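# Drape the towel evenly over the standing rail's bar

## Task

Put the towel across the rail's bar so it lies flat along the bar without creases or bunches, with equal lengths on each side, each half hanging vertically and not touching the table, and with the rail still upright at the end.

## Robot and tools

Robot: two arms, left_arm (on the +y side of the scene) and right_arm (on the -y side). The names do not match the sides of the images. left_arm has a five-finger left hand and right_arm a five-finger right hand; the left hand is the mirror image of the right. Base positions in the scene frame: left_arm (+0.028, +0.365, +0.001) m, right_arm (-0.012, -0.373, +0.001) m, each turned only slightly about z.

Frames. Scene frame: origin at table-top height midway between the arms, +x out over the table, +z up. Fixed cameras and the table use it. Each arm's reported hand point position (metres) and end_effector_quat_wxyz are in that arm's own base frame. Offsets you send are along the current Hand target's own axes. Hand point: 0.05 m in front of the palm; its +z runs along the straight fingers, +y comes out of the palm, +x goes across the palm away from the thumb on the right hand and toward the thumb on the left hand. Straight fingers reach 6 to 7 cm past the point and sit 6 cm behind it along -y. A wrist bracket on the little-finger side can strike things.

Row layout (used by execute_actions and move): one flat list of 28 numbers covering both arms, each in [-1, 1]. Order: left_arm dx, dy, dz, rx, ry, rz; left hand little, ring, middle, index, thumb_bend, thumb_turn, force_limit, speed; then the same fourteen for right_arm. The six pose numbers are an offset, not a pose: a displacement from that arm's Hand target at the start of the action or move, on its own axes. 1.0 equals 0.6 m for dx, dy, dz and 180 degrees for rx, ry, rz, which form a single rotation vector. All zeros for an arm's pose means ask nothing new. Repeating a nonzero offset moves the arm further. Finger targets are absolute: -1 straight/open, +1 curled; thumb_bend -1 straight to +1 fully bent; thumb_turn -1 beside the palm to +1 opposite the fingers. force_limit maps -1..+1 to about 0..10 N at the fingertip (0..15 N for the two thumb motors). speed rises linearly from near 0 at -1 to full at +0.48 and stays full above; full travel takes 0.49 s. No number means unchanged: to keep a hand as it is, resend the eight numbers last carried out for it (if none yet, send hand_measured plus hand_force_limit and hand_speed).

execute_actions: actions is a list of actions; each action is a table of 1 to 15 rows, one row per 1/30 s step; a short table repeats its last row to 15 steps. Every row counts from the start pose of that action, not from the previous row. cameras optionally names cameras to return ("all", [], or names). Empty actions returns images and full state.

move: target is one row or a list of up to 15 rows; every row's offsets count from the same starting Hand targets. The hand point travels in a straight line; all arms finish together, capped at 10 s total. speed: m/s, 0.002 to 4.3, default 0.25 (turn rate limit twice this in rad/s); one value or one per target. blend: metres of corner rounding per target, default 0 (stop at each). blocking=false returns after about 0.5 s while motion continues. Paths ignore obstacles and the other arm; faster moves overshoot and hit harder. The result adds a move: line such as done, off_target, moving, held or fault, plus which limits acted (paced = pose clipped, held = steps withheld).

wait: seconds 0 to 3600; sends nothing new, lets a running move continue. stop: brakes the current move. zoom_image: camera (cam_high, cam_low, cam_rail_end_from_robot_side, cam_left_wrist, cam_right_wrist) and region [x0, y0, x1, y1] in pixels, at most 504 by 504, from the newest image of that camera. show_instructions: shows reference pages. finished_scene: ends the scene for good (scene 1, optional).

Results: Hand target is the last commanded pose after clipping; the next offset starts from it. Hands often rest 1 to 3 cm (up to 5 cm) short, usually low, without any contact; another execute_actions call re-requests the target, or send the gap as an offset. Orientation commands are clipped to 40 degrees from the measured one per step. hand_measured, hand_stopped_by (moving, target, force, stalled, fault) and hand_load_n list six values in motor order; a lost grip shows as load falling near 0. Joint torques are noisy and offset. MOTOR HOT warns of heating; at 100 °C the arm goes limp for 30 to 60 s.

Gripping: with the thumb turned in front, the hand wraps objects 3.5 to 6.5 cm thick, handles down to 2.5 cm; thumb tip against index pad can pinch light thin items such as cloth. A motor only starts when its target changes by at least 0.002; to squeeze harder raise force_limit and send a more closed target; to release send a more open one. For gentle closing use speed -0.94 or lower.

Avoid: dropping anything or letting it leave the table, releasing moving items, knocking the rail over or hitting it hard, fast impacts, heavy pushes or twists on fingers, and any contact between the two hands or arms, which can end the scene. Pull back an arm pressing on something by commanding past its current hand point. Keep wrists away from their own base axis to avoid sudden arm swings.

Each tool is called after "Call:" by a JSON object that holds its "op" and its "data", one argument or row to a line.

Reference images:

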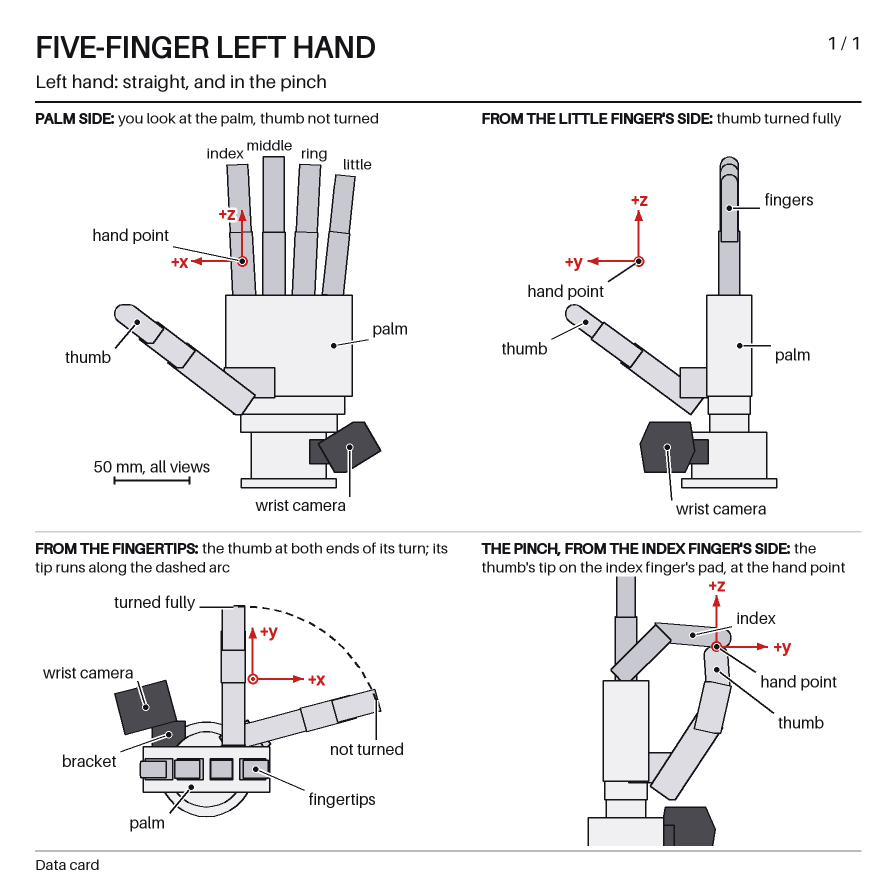

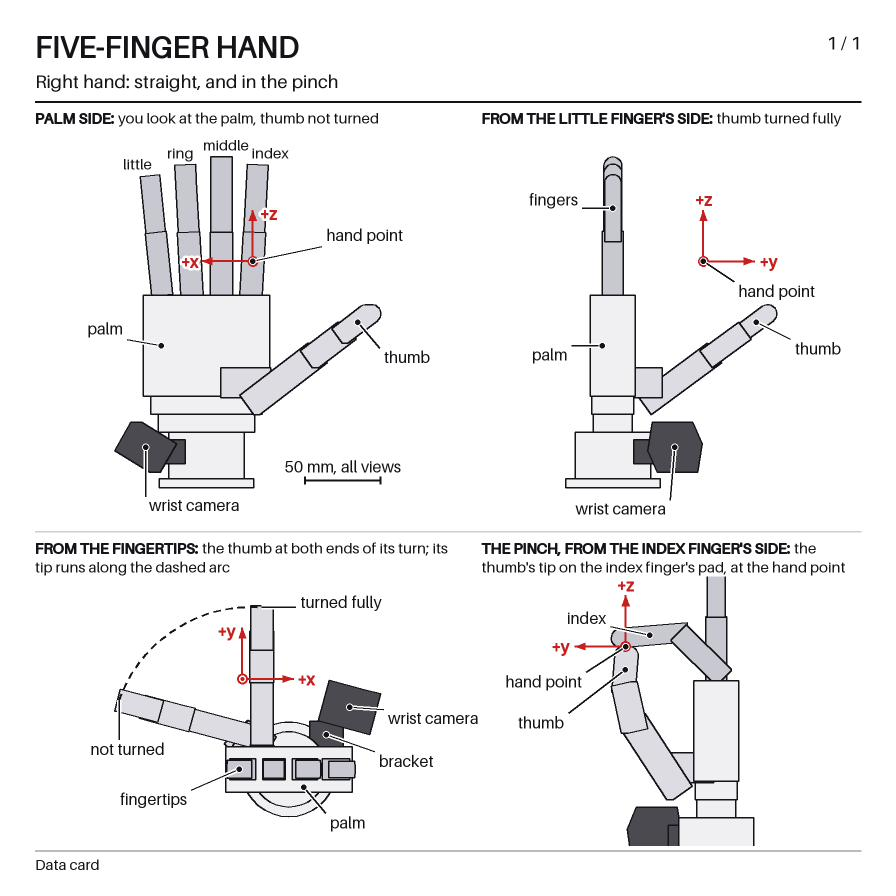

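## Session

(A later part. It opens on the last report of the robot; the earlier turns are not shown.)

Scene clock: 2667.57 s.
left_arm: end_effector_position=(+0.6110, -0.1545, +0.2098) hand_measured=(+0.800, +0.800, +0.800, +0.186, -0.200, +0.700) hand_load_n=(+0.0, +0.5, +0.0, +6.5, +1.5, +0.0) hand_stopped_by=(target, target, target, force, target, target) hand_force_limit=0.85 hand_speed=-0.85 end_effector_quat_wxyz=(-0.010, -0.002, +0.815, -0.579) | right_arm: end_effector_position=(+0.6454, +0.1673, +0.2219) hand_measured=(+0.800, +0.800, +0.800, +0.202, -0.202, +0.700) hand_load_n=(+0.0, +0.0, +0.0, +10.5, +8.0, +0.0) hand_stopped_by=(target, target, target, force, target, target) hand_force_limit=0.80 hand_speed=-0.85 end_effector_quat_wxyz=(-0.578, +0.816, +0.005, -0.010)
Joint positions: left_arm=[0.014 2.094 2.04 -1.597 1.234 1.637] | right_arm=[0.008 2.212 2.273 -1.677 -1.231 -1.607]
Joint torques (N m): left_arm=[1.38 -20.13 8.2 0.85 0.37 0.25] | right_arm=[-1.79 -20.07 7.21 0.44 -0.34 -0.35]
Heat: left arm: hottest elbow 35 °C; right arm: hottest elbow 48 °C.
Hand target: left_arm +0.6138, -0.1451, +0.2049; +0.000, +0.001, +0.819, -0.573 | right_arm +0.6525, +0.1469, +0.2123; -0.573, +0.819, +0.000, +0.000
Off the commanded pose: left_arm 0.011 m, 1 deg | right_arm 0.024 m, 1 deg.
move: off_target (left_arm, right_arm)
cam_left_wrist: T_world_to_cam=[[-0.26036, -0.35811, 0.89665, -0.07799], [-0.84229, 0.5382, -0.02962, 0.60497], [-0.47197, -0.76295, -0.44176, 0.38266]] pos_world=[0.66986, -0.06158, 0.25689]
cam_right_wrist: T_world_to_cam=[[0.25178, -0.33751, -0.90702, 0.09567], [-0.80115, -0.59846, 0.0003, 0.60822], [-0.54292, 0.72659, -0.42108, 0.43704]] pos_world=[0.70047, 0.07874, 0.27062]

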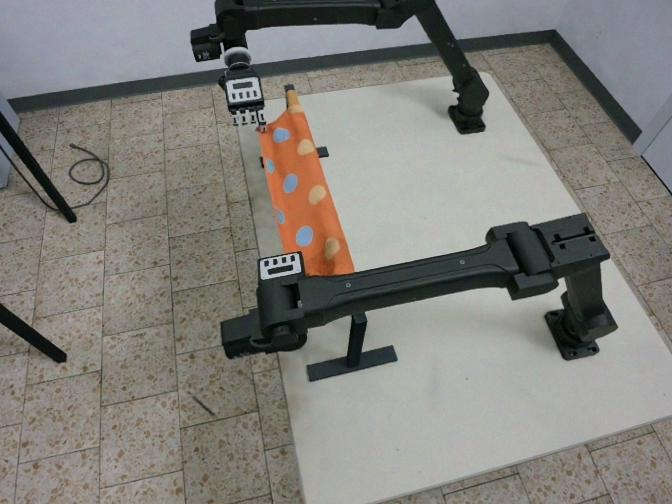

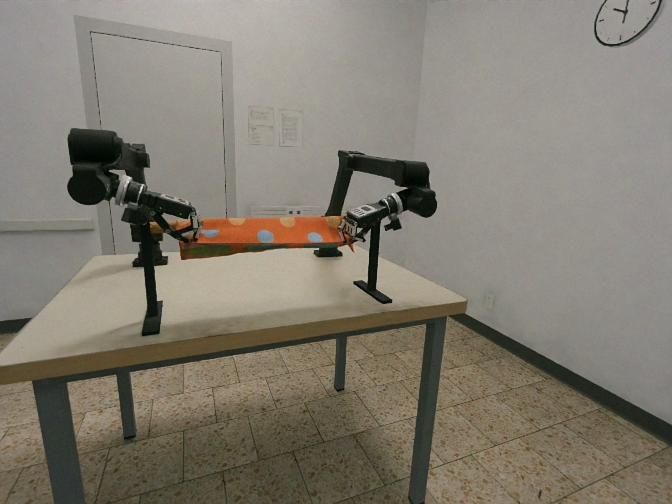

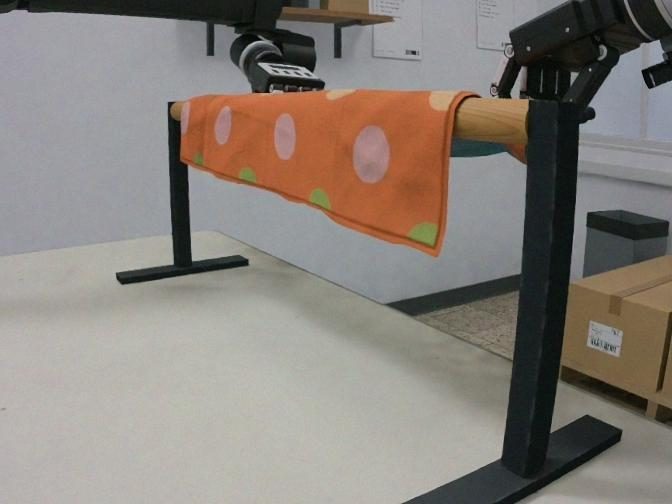

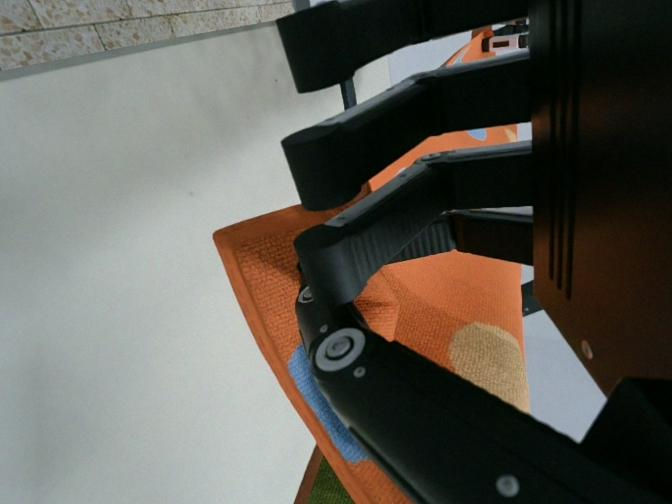

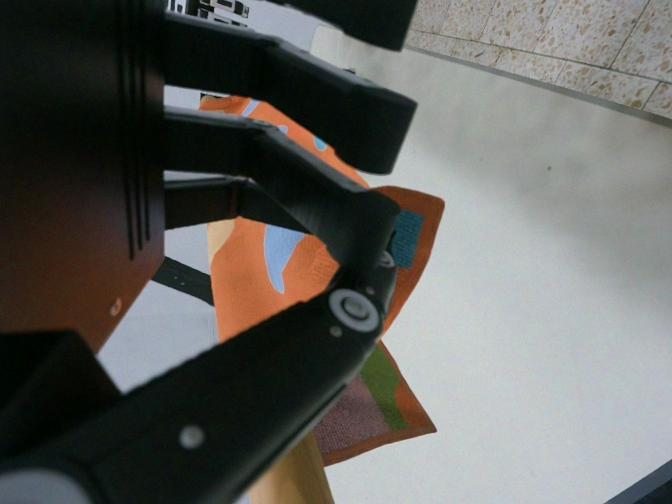

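Call:
{"op": "move", "data": {
  "target": [
    [0.02,-0.0282,-0.0103,0,0,0,0.8,0.8,0.8,0.56,-0.2,0.7,0.85,-0.85,0,0,0,0,0,0,0.8,0.8,0.8,0.53,-0.2,0.7,0.8,-0.85]
  ],
  "speed": 0.03,
  "cameras": ["all"]
}}

Call:
{"op": "zoom_image", "data": {
  "camera": "cam_rail_end_from_robot_side",
  "region": [100, 0, 600, 370]
}}

Call:
{"op": "zoom_image", "data": {
  "camera": "cam_low",
  "region": [120, 130, 420, 330]
}}

Scene clock: 2685.77 s.
left_arm: end_effector_position=(+0.6038, -0.1546, +0.2253) hand_measured=(+0.800, +0.800, +0.800, +0.186, -0.200, +0.700) hand_load_n=(+0.0, +0.0, +0.0, +6.0, +2.0, +0.0) hand_stopped_by=(target, target, target, force, target, target) hand_force_limit=0.85 hand_speed=-0.85 end_effector_quat_wxyz=(+0.000, +0.006, +0.815, -0.579) | right_arm: end_effector_position=(+0.6455, +0.1673, +0.2219) hand_measured=(+0.800, +0.800, +0.800, +0.202, -0.202, +0.700) hand_load_n=(+0.0, +0.0, +0.0, +10.5, +8.0, +0.0) hand_stopped_by=(target, target, target, force, target, target) hand_force_limit=0.80 hand_speed=-0.85 end_effector_quat_wxyz=(-0.578, +0.816, +0.006, -0.009)
Joint positions: left_arm=[0.014 2.055 2.019 -1.597 1.234 1.644] | right_arm=[0.008 2.212 2.273 -1.677 -1.231 -1.608]
Joint torques (N m): left_arm=[2.02 -19.78 8.27 -0.14 0.41 0.1] | right_arm=[-1.9 -19.96 7.27 0.38 -0.34 -0.35]
Heat: left arm: hottest elbow 35 °C; right arm: hottest elbow 46 °C.
Hand target: left_arm +0.6018, -0.1450, +0.2229; +0.000, +0.001, +0.819, -0.573 | right_arm +0.6525, +0.1469, +0.2123; -0.573, +0.819, +0.000, +0.000
Off the commanded pose: left_arm 0.010 m, 1 deg | right_arm 0.024 m, 1 deg.
move: done
cam_left_wrist: T_world_to_cam=[[-0.28439, -0.35753, 0.88955, -0.07765], [-0.83988, 0.54034, -0.05133, 0.60322], [-0.46231, -0.76171, -0.45394, 0.38325]] pos_world=[0.66173, -0.06178, 0.27401]
cam_right_wrist: T_world_to_cam=[[0.25294, -0.33739, -0.90675, 0.09481], [-0.80092, -0.59877, -0.00062, 0.6084], [-0.54272, 0.72639, -0.42167, 0.437]] pos_world=[0.70047, 0.07884, 0.27062]

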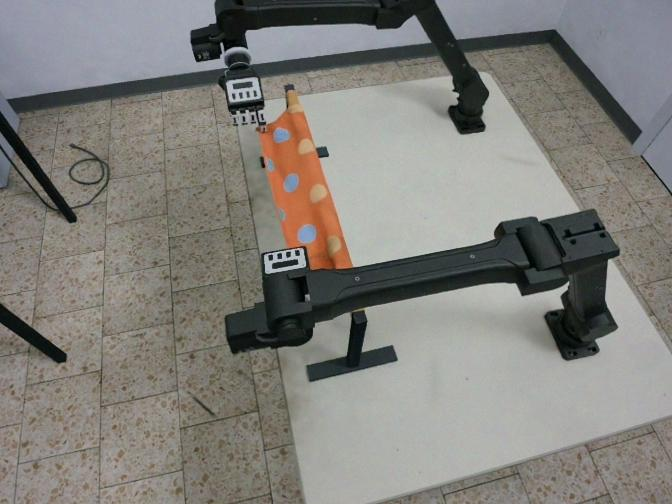

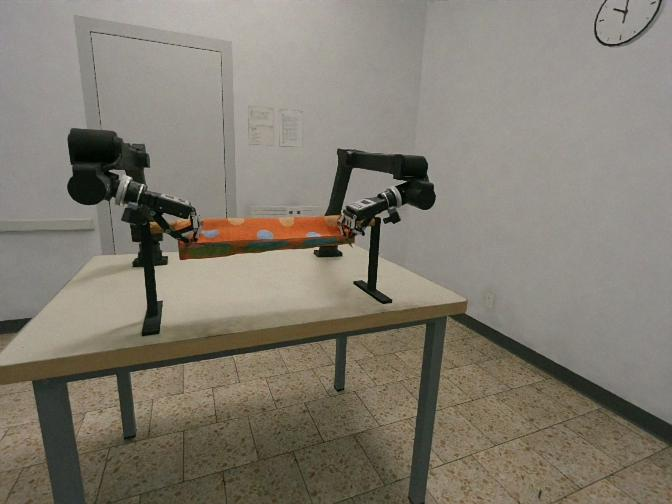

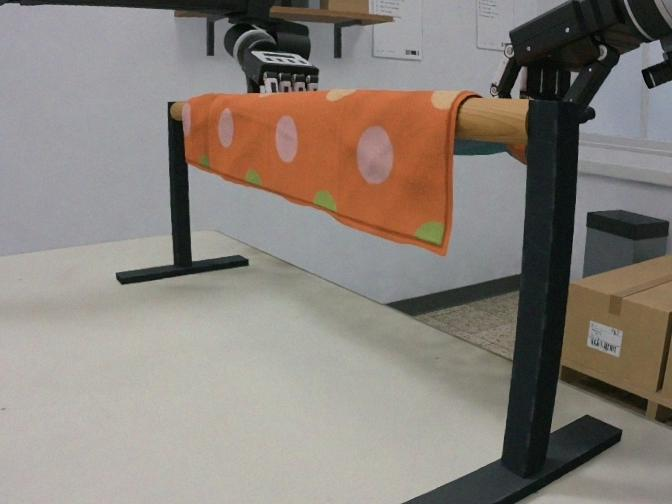

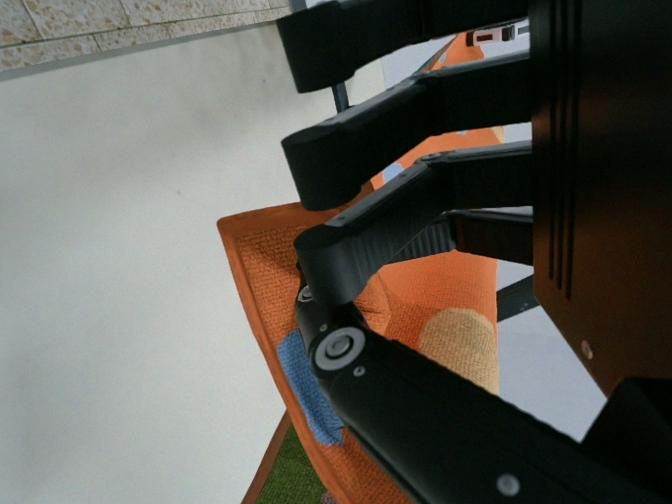

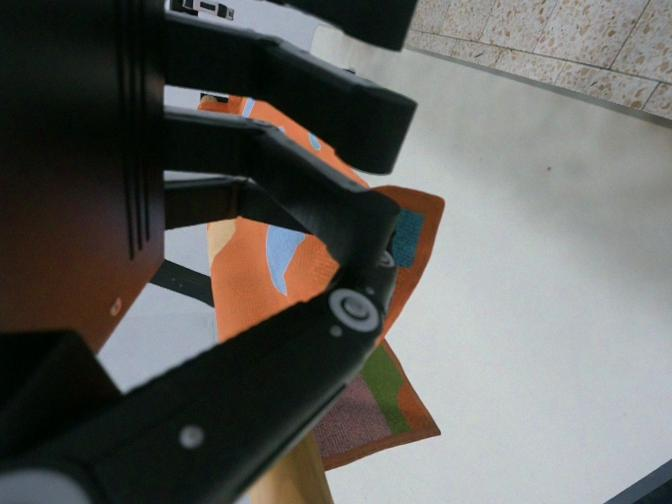

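Scaled by 1.008 from the camera's image (finer frame: 960x720).

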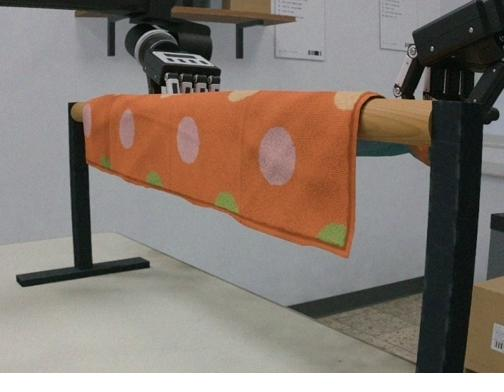

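Scaled by 1.680 from the camera's image (finer frame: 960x720).

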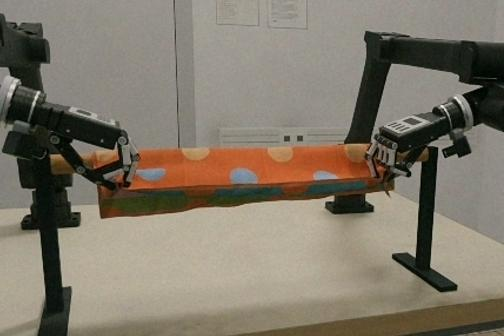

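Call:
{"op": "move", "data": {
  "target": [
    [-0.0083,-0.0862,-0.0314,0,0,0,0.8,0.8,0.8,0.56,-0.2,0.7,0.85,-0.85,0.0117,-0.0548,-0.02,0,0,0,0.8,0.8,0.8,0.53,-0.2,0.7,0.8,-0.85],
    [0.0283,-0.1585,-0.0564,0,0,0,0.8,0.8,0.8,0.56,-0.2,0.7,0.85,-0.85,-0.0275,-0.1535,-0.0559,0,0,0,0.8,0.8,0.8,0.53,-0.2,0.7,0.8,-0.85]
  ],
  "speed": 0.04,
  "blend": [0.01,0],
  "cameras": ["all"]
}}

Call:
{"op": "zoom_image", "data": {
  "camera": "cam_rail_end_from_robot_side",
  "region": [100, 0, 600, 370]
}}

Call:
{"op": "zoom_image", "data": {
  "camera": "cam_low",
  "region": [120, 130, 420, 330]
}}

Scene clock: 2700.37 s.
left_arm: end_effector_position=(+0.5833, -0.1558, +0.3149) hand_measured=(+0.800, +0.800, +0.800, +0.186, -0.200, +0.700) hand_load_n=(+0.0, +0.0, +0.0, +6.0, +2.5, +0.0) hand_stopped_by=(target, target, target, force, target, target) hand_force_limit=0.85 hand_speed=-0.85 end_effector_quat_wxyz=(+0.014, -0.005, +0.816, -0.578) | right_arm: end_effector_position=(+0.6326, +0.1685, +0.2774) hand_measured=(+0.800, +0.800, +0.800, +0.202, -0.202, +0.700) hand_load_n=(+0.0, +0.0, +0.0, +10.5, +8.0, -0.5) hand_stopped_by=(target, target, target, force, target, target) hand_force_limit=0.80 hand_speed=-0.85 end_effector_quat_wxyz=(-0.578, +0.816, -0.017, -0.007)
Joint positions: left_arm=[0.014 1.955 2.098 -1.668 1.233 1.54] | right_arm=[0.008 2.139 2.293 -1.677 -1.231 -1.488]
Joint torques (N m): left_arm=[1.96 -18.43 10.76 0.1 0.38 -0.13] | right_arm=[-1.96 -22.83 10.19 0.23 -0.39 -0.07]
Heat: left arm: hottest elbow 35 °C; right arm: hottest elbow 45 °C.
Hand target: left_arm +0.5847, -0.1458, +0.3238; +0.000, +0.001, +0.819, -0.573 | right_arm +0.6360, +0.1469, +0.3103; -0.573, +0.819, +0.000, +0.000
Off the commanded pose: left_arm 0.013 m, 2 deg | right_arm 0.040 m, 2 deg.
joint sent to its limit (left arm) — joint 4 (wrist pitch), lower limit. The joint targets are off in orientation, not in position.
joint sent to its limit (right arm) — joint 4 (wrist pitch), lower limit. The joint targets are off in orientation, not in position.
move: off_target (left_arm, right_arm)
cam_left_wrist: T_world_to_cam=[[-0.27944, -0.36835, 0.8867, -0.1673], [-0.85757, 0.51109, -0.05795, 0.59903], [-0.43184, -0.7766, -0.4587, 0.39494]] pos_world=[0.63751, -0.06107, 0.36422]
cam_right_wrist: T_world_to_cam=[[0.2197, -0.34699, -0.91177, 0.17277], [-0.82413, -0.56615, 0.01688, 0.60313], [-0.52206, 0.74771, -0.41035, 0.43274]] pos_world=[0.68501, 0.07785, 0.32492]

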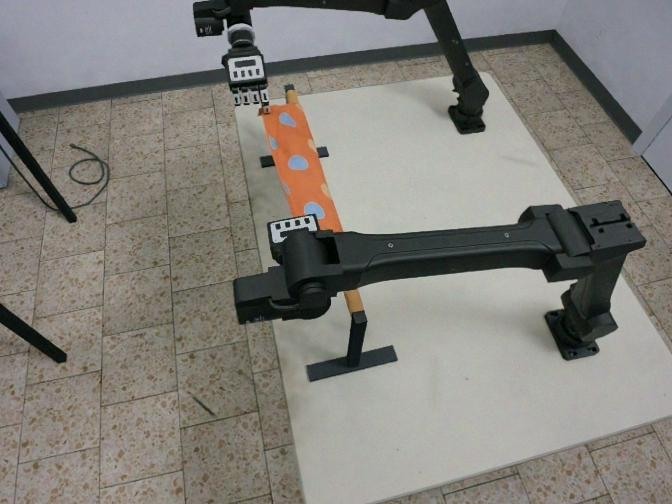

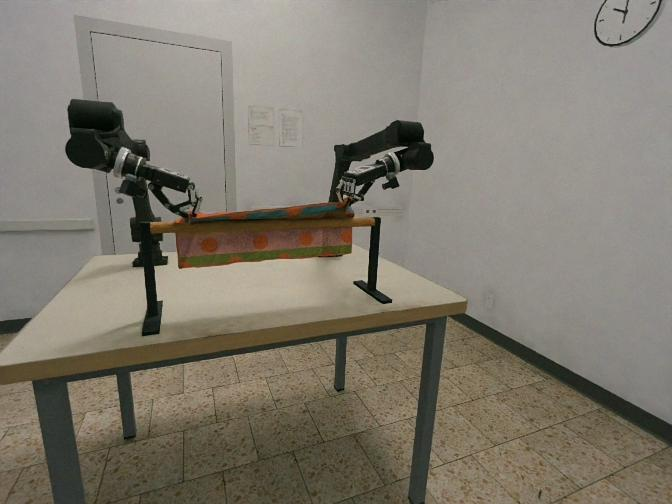

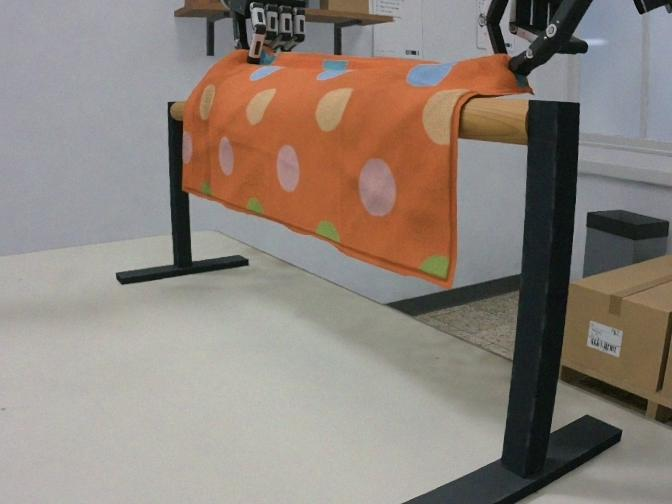

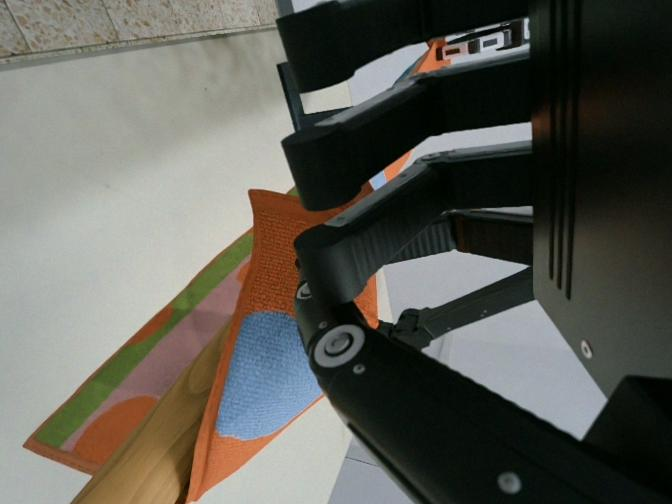

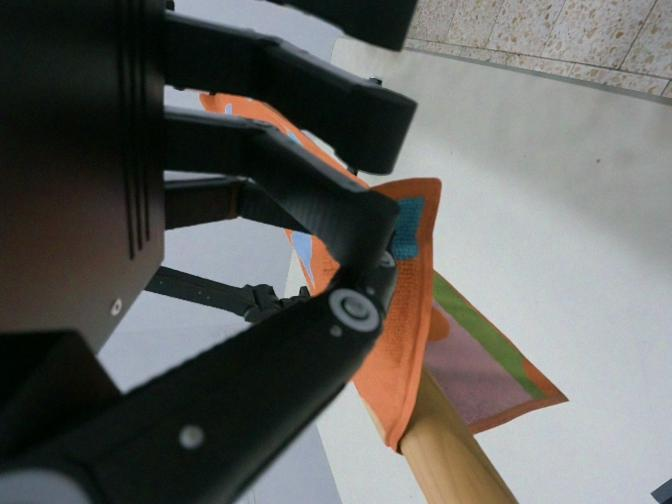

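Scaled by 1.008 from the camera's image (finer frame: 960x720).

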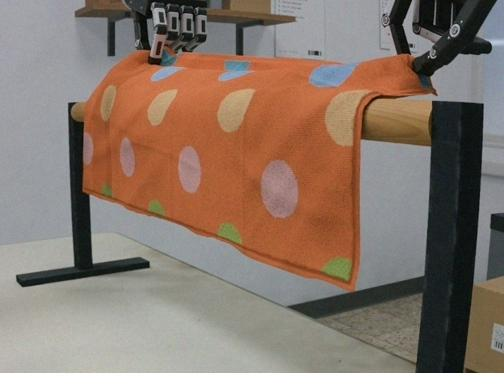

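Scaled by 1.680 from the camera's image (finer frame: 960x720).

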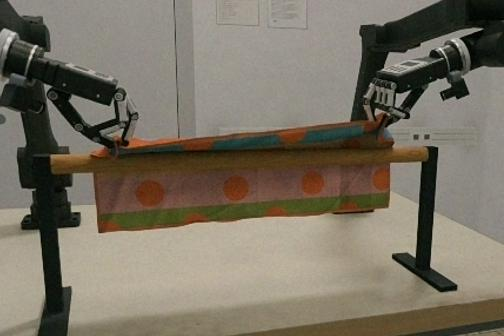

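Call:
{"op": "move", "data": {
  "target": [
    [-0.0433,0.0477,0.0155,0,0,0,0.8,0.8,0.8,0.56,-0.2,0.7,0.85,-0.85,0.0267,0.0313,0.0117,0,0,0,0.8,0.8,0.8,0.53,-0.2,0.7,0.8,-0.85],
    [-0.0705,0.1198,0.0403,0,0,0,0.8,0.8,0.8,0.56,-0.2,0.7,0.85,-0.85,0.0533,0.074,0.0277,0,0,0,0.8,0.8,0.8,0.53,-0.2,0.7,0.8,-0.85]
  ],
  "speed": 0.03,
  "blend": [0.01,0],
  "cameras": ["all"]
}}

Call:
{"op": "zoom_image", "data": {
  "camera": "cam_rail_end_from_robot_side",
  "region": [100, 0, 600, 370]
}}

Call:
{"op": "zoom_image", "data": {
  "camera": "cam_low",
  "region": [120, 130, 420, 330]
}}

Scene clock: 2719.23 s.
left_arm: end_effector_position=(+0.6155, -0.1547, +0.2536) hand_measured=(+0.800, +0.800, +0.800, +0.186, -0.200, +0.700) hand_load_n=(+0.0, +0.0, +0.0, +6.0, +2.0, +0.0) hand_stopped_by=(target, target, target, force, target, target) hand_force_limit=0.85 hand_speed=-0.85 end_effector_quat_wxyz=(-0.004, -0.005, +0.816, -0.578) | right_arm: end_effector_position=(+0.6527, +0.1687, +0.2526) hand_measured=(+0.800, +0.800, +0.800, +0.202, -0.202, +0.700) hand_load_n=(+0.0, +0.5, +0.0, +10.0, +8.0, +0.0) hand_stopped_by=(target, target, target, force, target, target) hand_force_limit=0.80 hand_speed=-0.85 end_effector_quat_wxyz=(-0.578, +0.816, -0.020, -0.011)
Joint positions: left_arm=[0.014 2.091 2.151 -1.672 1.233 1.602] | right_arm=[0.008 2.218 2.362 -1.677 -1.231 -1.487]
Joint torques (N m): left_arm=[2.2 -17.85 12.26 -0.02 0.37 0.16] | right_arm=[-2.02 -19.84 11.75 0.17 -0.39 -0.34]
Heat: left arm: hottest elbow 37 °C; right arm: hottest elbow 46 °C.
Hand target: left_arm +0.6270, -0.1439, +0.2481; +0.000, +0.001, +0.819, -0.573 | right_arm +0.6680, +0.1473, +0.2627; -0.573, +0.819, +0.000, +0.000
Off the commanded pose: left_arm 0.017 m, 1 deg | right_arm 0.028 m, 3 deg.
joint sent to its limit (left arm) — joint 4 (wrist pitch), lower limit. The joint targets still meet the commanded pose.
joint sent to its limit (right arm) — joint 4 (wrist pitch), lower limit. The joint targets are off in orientation, not in position.
move: off_target (left_arm, right_arm)
cam_left_wrist: T_world_to_cam=[[-0.26208, -0.36247, 0.89439, -0.11527], [-0.84826, 0.52847, -0.03439, 0.61358], [-0.46019, -0.76768, -0.44597, 0.39712]] pos_world=[0.67301, -0.06117, 0.3013]
cam_right_wrist: T_world_to_cam=[[0.21029, -0.34703, -0.91397, 0.15251], [-0.82402, -0.56599, 0.02531, 0.61799], [-0.52608, 0.74781, -0.40498, 0.43428]] pos_world=[0.70564, 0.07795, 0.29962]

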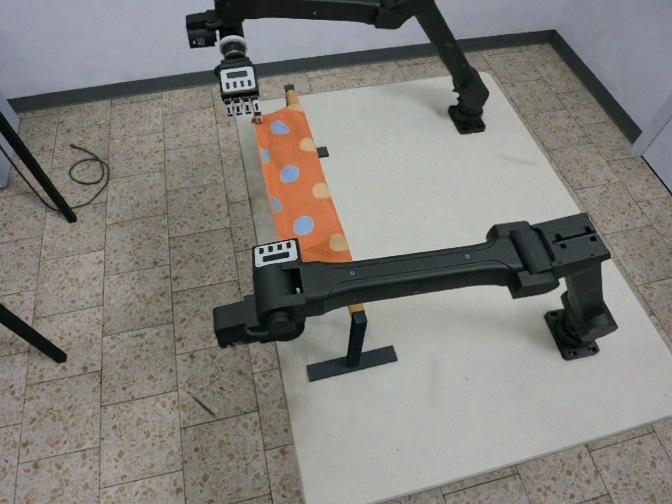

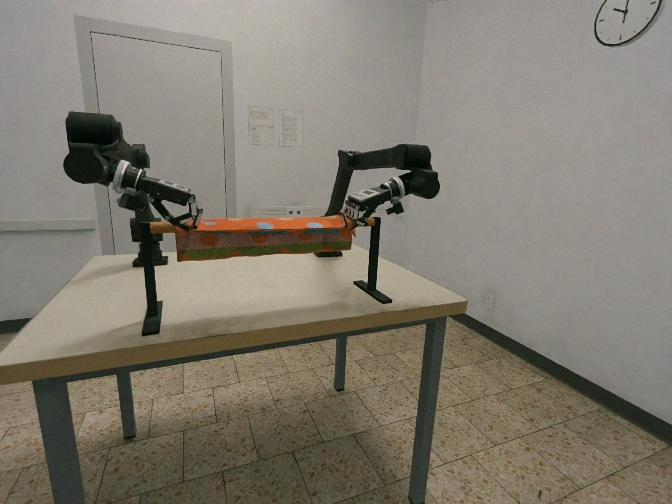

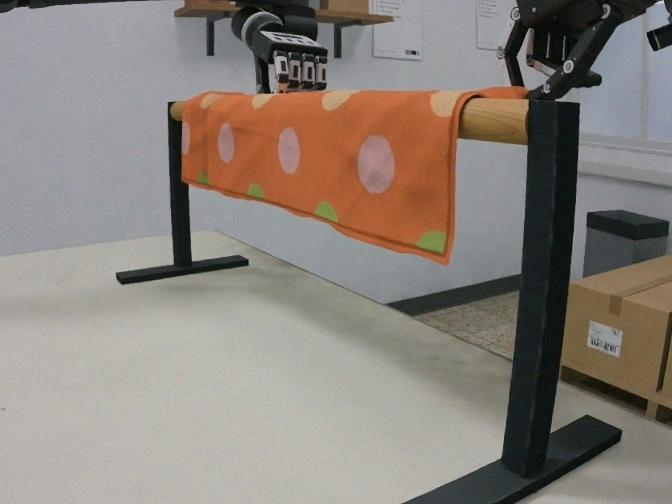

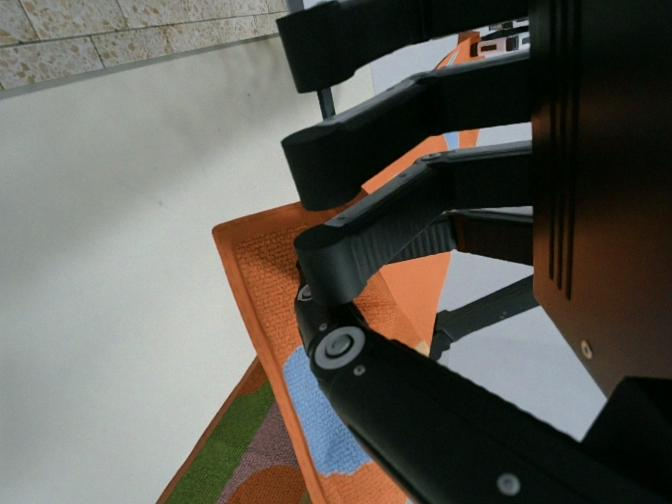

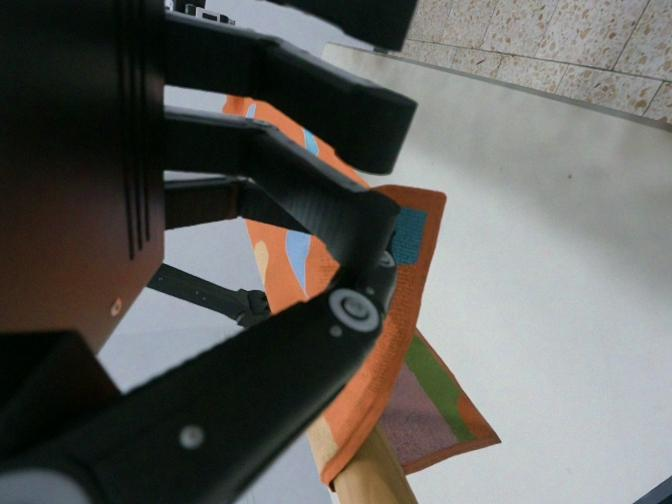

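Scaled by 1.008 from the camera's image (finer frame: 960x720).

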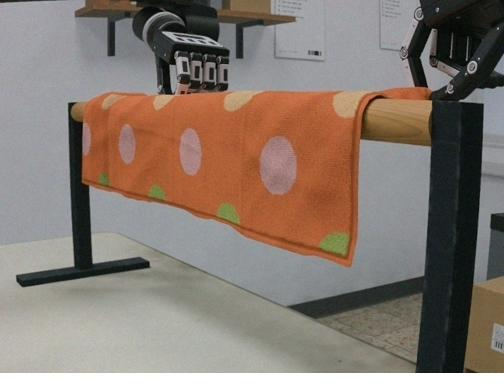

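Scaled by 1.680 from the camera's image (finer frame: 960x720).

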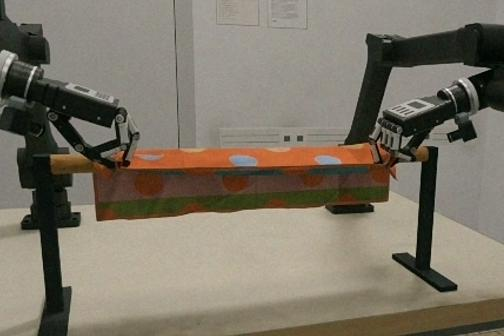

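Call:
{"op": "move", "data": {
  "target": [
    [0.05,0.0363,0.0155,0,0,0,0.8,0.8,0.8,0.56,-0.2,0.7,0.85,-0.85,-0.0217,0.0857,0.0312,0,0,0,0.8,0.8,0.8,0.53,-0.2,0.7,0.8,-0.85]
  ],
  "speed": 0.03,
  "cameras": ["all"]
}}

Call:
{"op": "zoom_image", "data": {
  "camera": "cam_rail_end_from_robot_side",
  "region": [100, 0, 600, 370]
}}

Call:
{"op": "zoom_image", "data": {
  "camera": "cam_low",
  "region": [120, 130, 420, 330]
}}

Scene clock: 2731.47 s.
left_arm: end_effector_position=(+0.5954, -0.1546, +0.2277) hand_measured=(+0.800, +0.800, +0.800, +0.186, -0.200, +0.700) hand_load_n=(+0.0, +0.0, +0.5, +6.0, +2.0, +0.0) hand_stopped_by=(target, target, target, force, target, target) hand_force_limit=0.85 hand_speed=-0.85 end_effector_quat_wxyz=(-0.008, +0.000, +0.816, -0.579) | right_arm: end_effector_position=(+0.6466, +0.1674, +0.2196) hand_measured=(+0.800, +0.800, +0.800, +0.202, -0.202, +0.700) hand_load_n=(+0.0, +0.0, +0.0, +10.5, +8.0, +0.0) hand_stopped_by=(target, target, target, force, target, target) hand_force_limit=0.80 hand_speed=-0.85 end_effector_quat_wxyz=(-0.578, +0.816, +0.003, -0.012)
Joint positions: left_arm=[0.014 2.04 2 -1.611 1.233 1.643] | right_arm=[0.008 2.218 2.278 -1.677 -1.231 -1.603]
Joint torques (N m): left_arm=[2.14 -19.66 8.27 0.66 0.38 0.11] | right_arm=[-1.9 -19.78 7.17 0.73 -0.34 -0.35]
Heat: left arm: hottest elbow 37 °C; right arm: hottest elbow 46 °C.
Hand target: left_arm +0.5971, -0.1452, +0.2244; +0.000, +0.001, +0.819, -0.573 | right_arm +0.6549, +0.1473, +0.2081; -0.573, +0.819, +0.000, +0.000
Off the commanded pose: left_arm 0.010 m, 1 deg | right_arm 0.025 m, 1 deg.
move: off_target (right_arm)
cam_left_wrist: T_world_to_cam=[[-0.26665, -0.35803, 0.89483, -0.09401], [-0.84089, 0.5401, -0.03447, 0.59302], [-0.47096, -0.76165, -0.44508, 0.3836]] pos_world=[0.65426, -0.06178, 0.2753]
cam_right_wrist: T_world_to_cam=[[0.24633, -0.33801, -0.90833, 0.09713], [-0.80193, -0.5974, 0.00483, 0.60844], [-0.54427, 0.72723, -0.41822, 0.43669]] pos_world=[0.70168, 0.07874, 0.26792]

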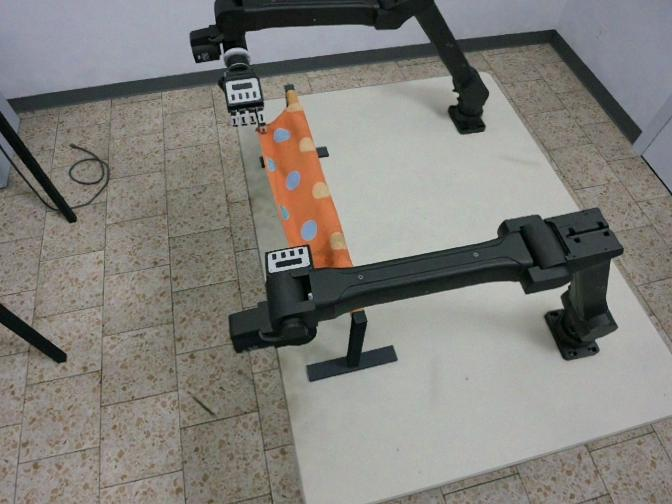

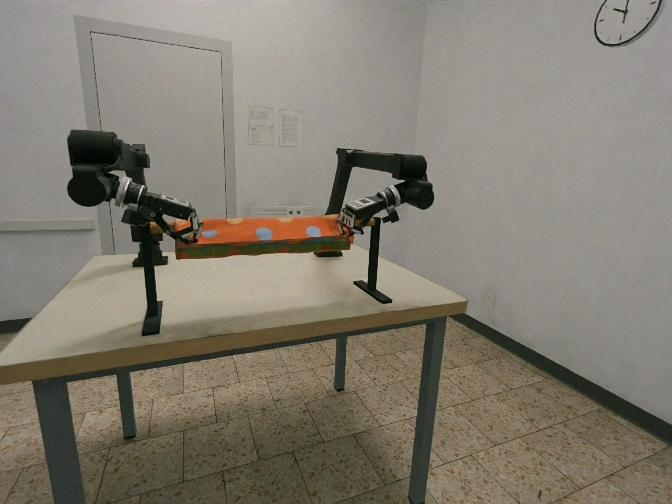

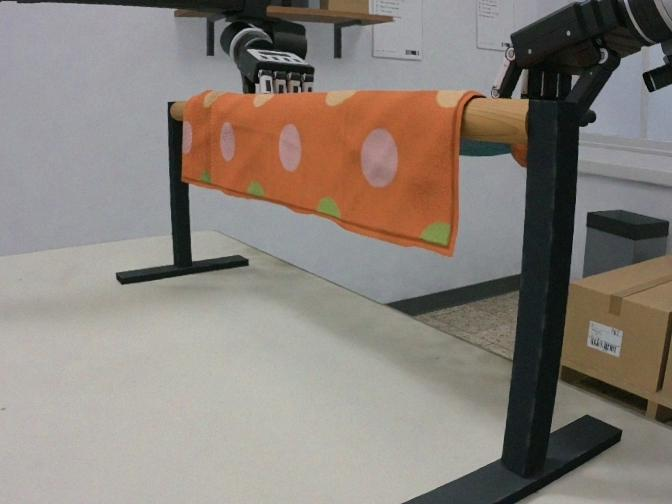

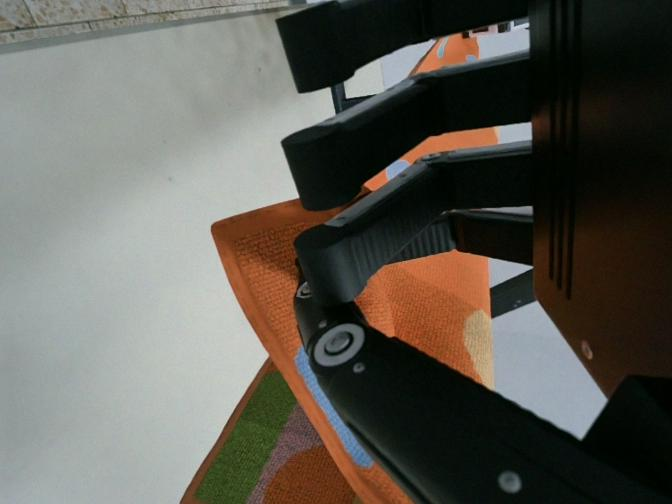

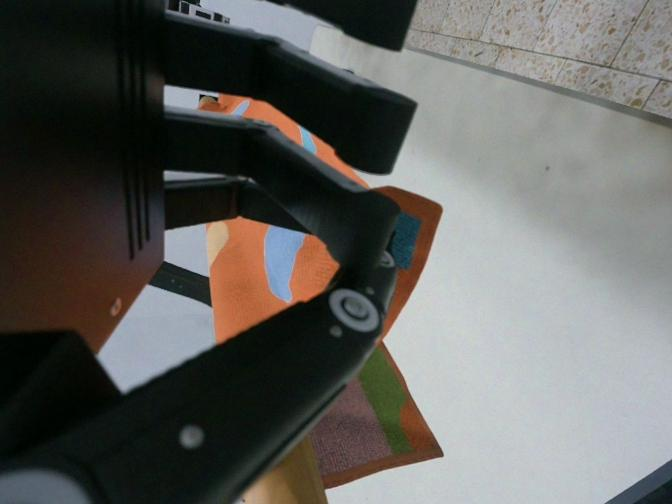

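Scaled by 1.008 from the camera's image (finer frame: 960x720).

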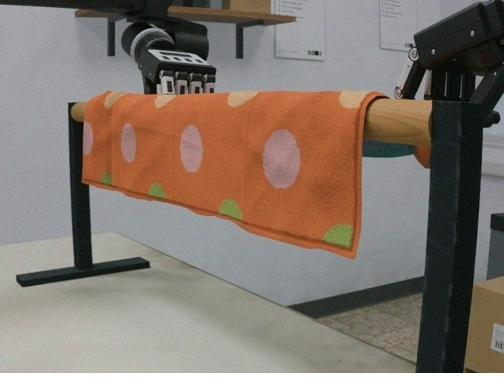

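Scaled by 1.680 from the camera's image (finer frame: 960x720).

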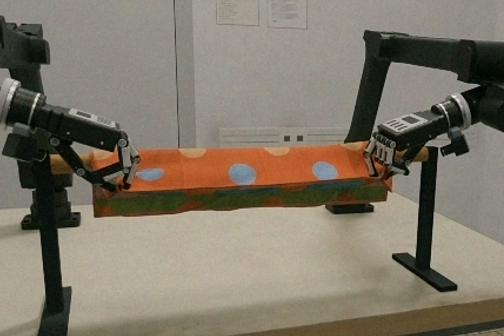

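Call:
{"op": "move", "data": {
  "target": [0,0,0,0,0,0,0.8,0.8,0.8,-0.1,-0.5,0.7,0.5,-0.8,0,0,0,0,0,0,0.8,0.8,0.8,-0.1,-0.5,0.7,0.5,-0.8],
  "speed": 0.03,
  "cameras": ["all"]
}}

Call:
{"op": "zoom_image", "data": {
  "camera": "cam_rail_end_from_robot_side",
  "region": [100, 0, 600, 370]
}}

Call:
{"op": "zoom_image", "data": {
  "camera": "cam_low",
  "region": [120, 130, 420, 330]
}}

Scene clock: 2739.07 s.
left_arm: end_effector_position=(+0.5955, -0.1533, +0.2263) hand_measured=(+0.800, +0.800, +0.800, -0.100, -0.500, +0.700) hand_load_n=(+0.0, +0.0, +0.0, +0.0, +0.0, +0.0) hand_stopped_by=(target, target, target, target, target, target) hand_force_limit=0.50 hand_speed=-0.80 end_effector_quat_wxyz=(-0.007, +0.001, +0.818, -0.575) | right_arm: end_effector_position=(+0.6518, +0.1475, +0.2173) hand_measured=(+0.800, +0.800, +0.800, -0.100, -0.500, +0.700) hand_load_n=(+0.0, +0.0, +0.0, +0.0, +0.0, +0.0) hand_stopped_by=(target, target, target, target, target, target) hand_force_limit=0.50 hand_speed=-0.80 end_effector_quat_wxyz=(-0.575, +0.818, -0.005, -0.001)
Joint positions: left_arm=[0.015 2.04 2 -1.611 1.224 1.645] | right_arm=[-0.021 2.219 2.278 -1.677 -1.224 -1.613]
Joint torques (N m): left_arm=[1.49 -20.07 8.18 0.72 0.7 0.11] | right_arm=[0.5 -19.6 7.49 0.58 -0.66 -0.3]
Heat: left arm: hottest elbow 36 °C; right arm: hottest elbow 45 °C.
Hand target: left_arm +0.5972, -0.1451, +0.2245; +0.000, +0.001, +0.819, -0.573 | right_arm +0.6549, +0.1474, +0.2080; -0.574, +0.819, +0.000, +0.000
Off the commanded pose: left_arm 0.008 m, 1 deg | right_arm 0.010 m, 1 deg.
move: done
cam_left_wrist: T_world_to_cam=[[-0.26848, -0.36563, 0.8912, -0.09145], [-0.84037, 0.54111, -0.03117, 0.59147], [-0.47084, -0.75731, -0.45254, 0.38623]] pos_world=[0.65436, -0.06099, 0.27473]
cam_right_wrist: T_world_to_cam=[[0.24506, -0.35092, -0.90377, 0.08882], [-0.81677, -0.57696, 0.00255, 0.60801], [-0.52233, 0.73755, -0.42801, 0.43929]] pos_world=[0.7043, 0.05796, 0.26674]

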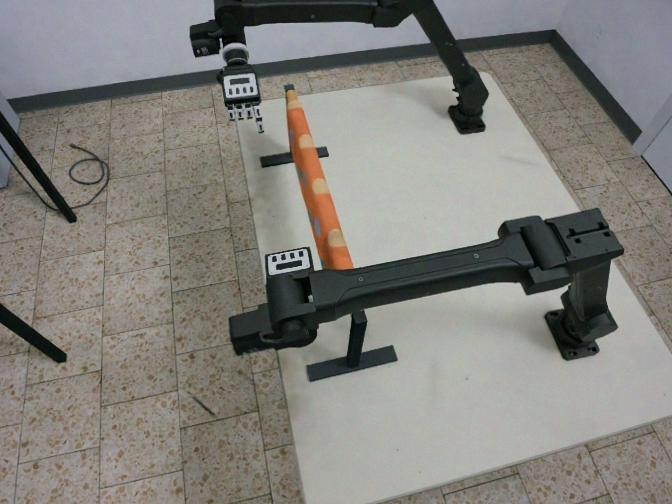

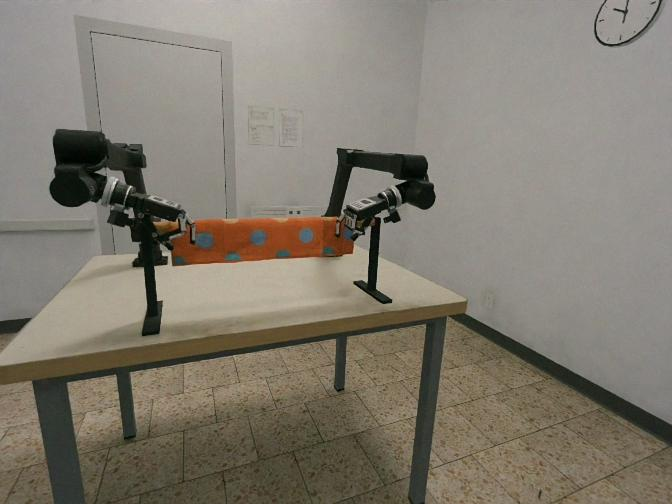

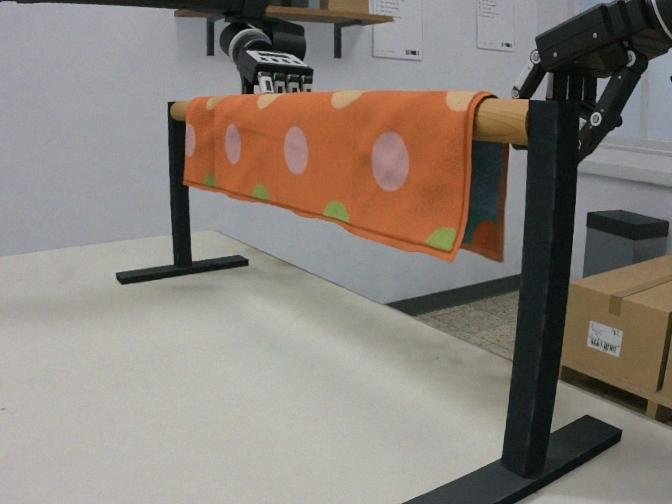

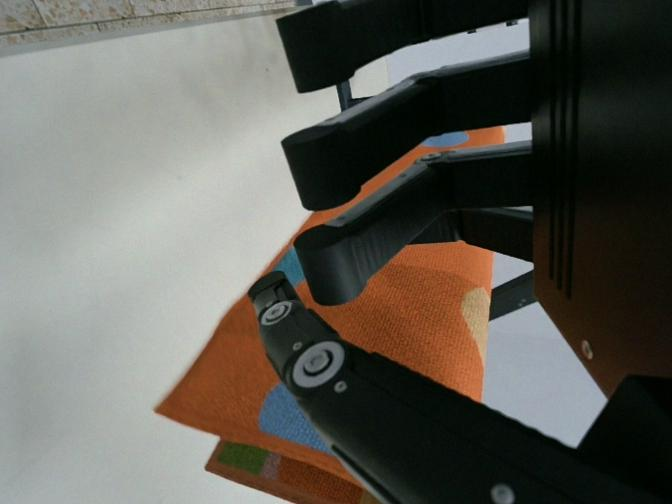

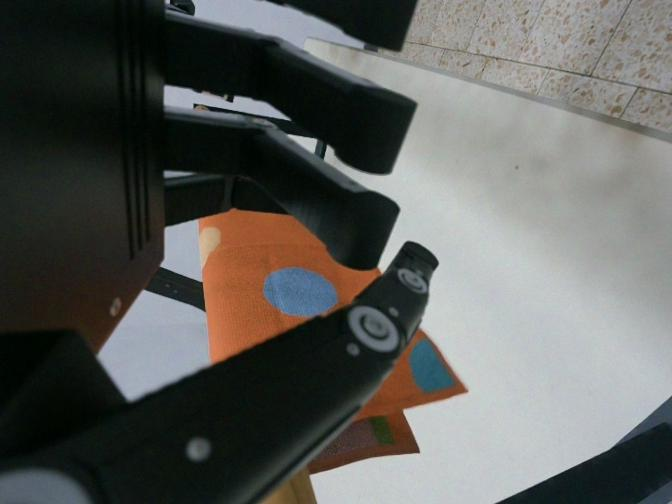

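Scaled by 1.008 from the camera's image (finer frame: 960x720).

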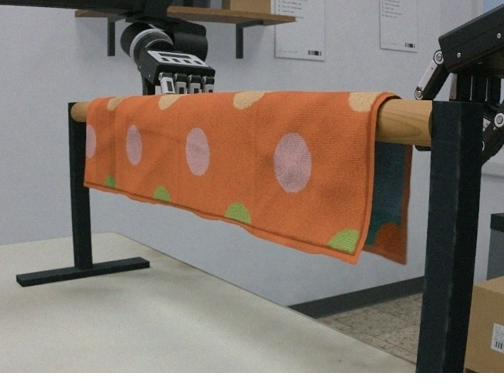

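Scaled by 1.680 from the camera's image (finer frame: 960x720).

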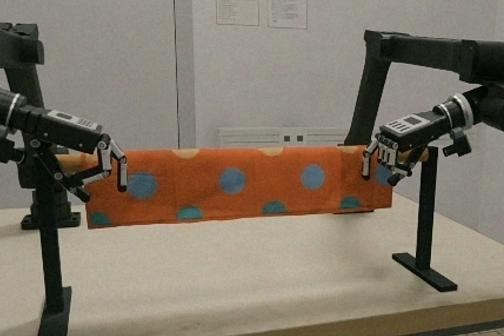

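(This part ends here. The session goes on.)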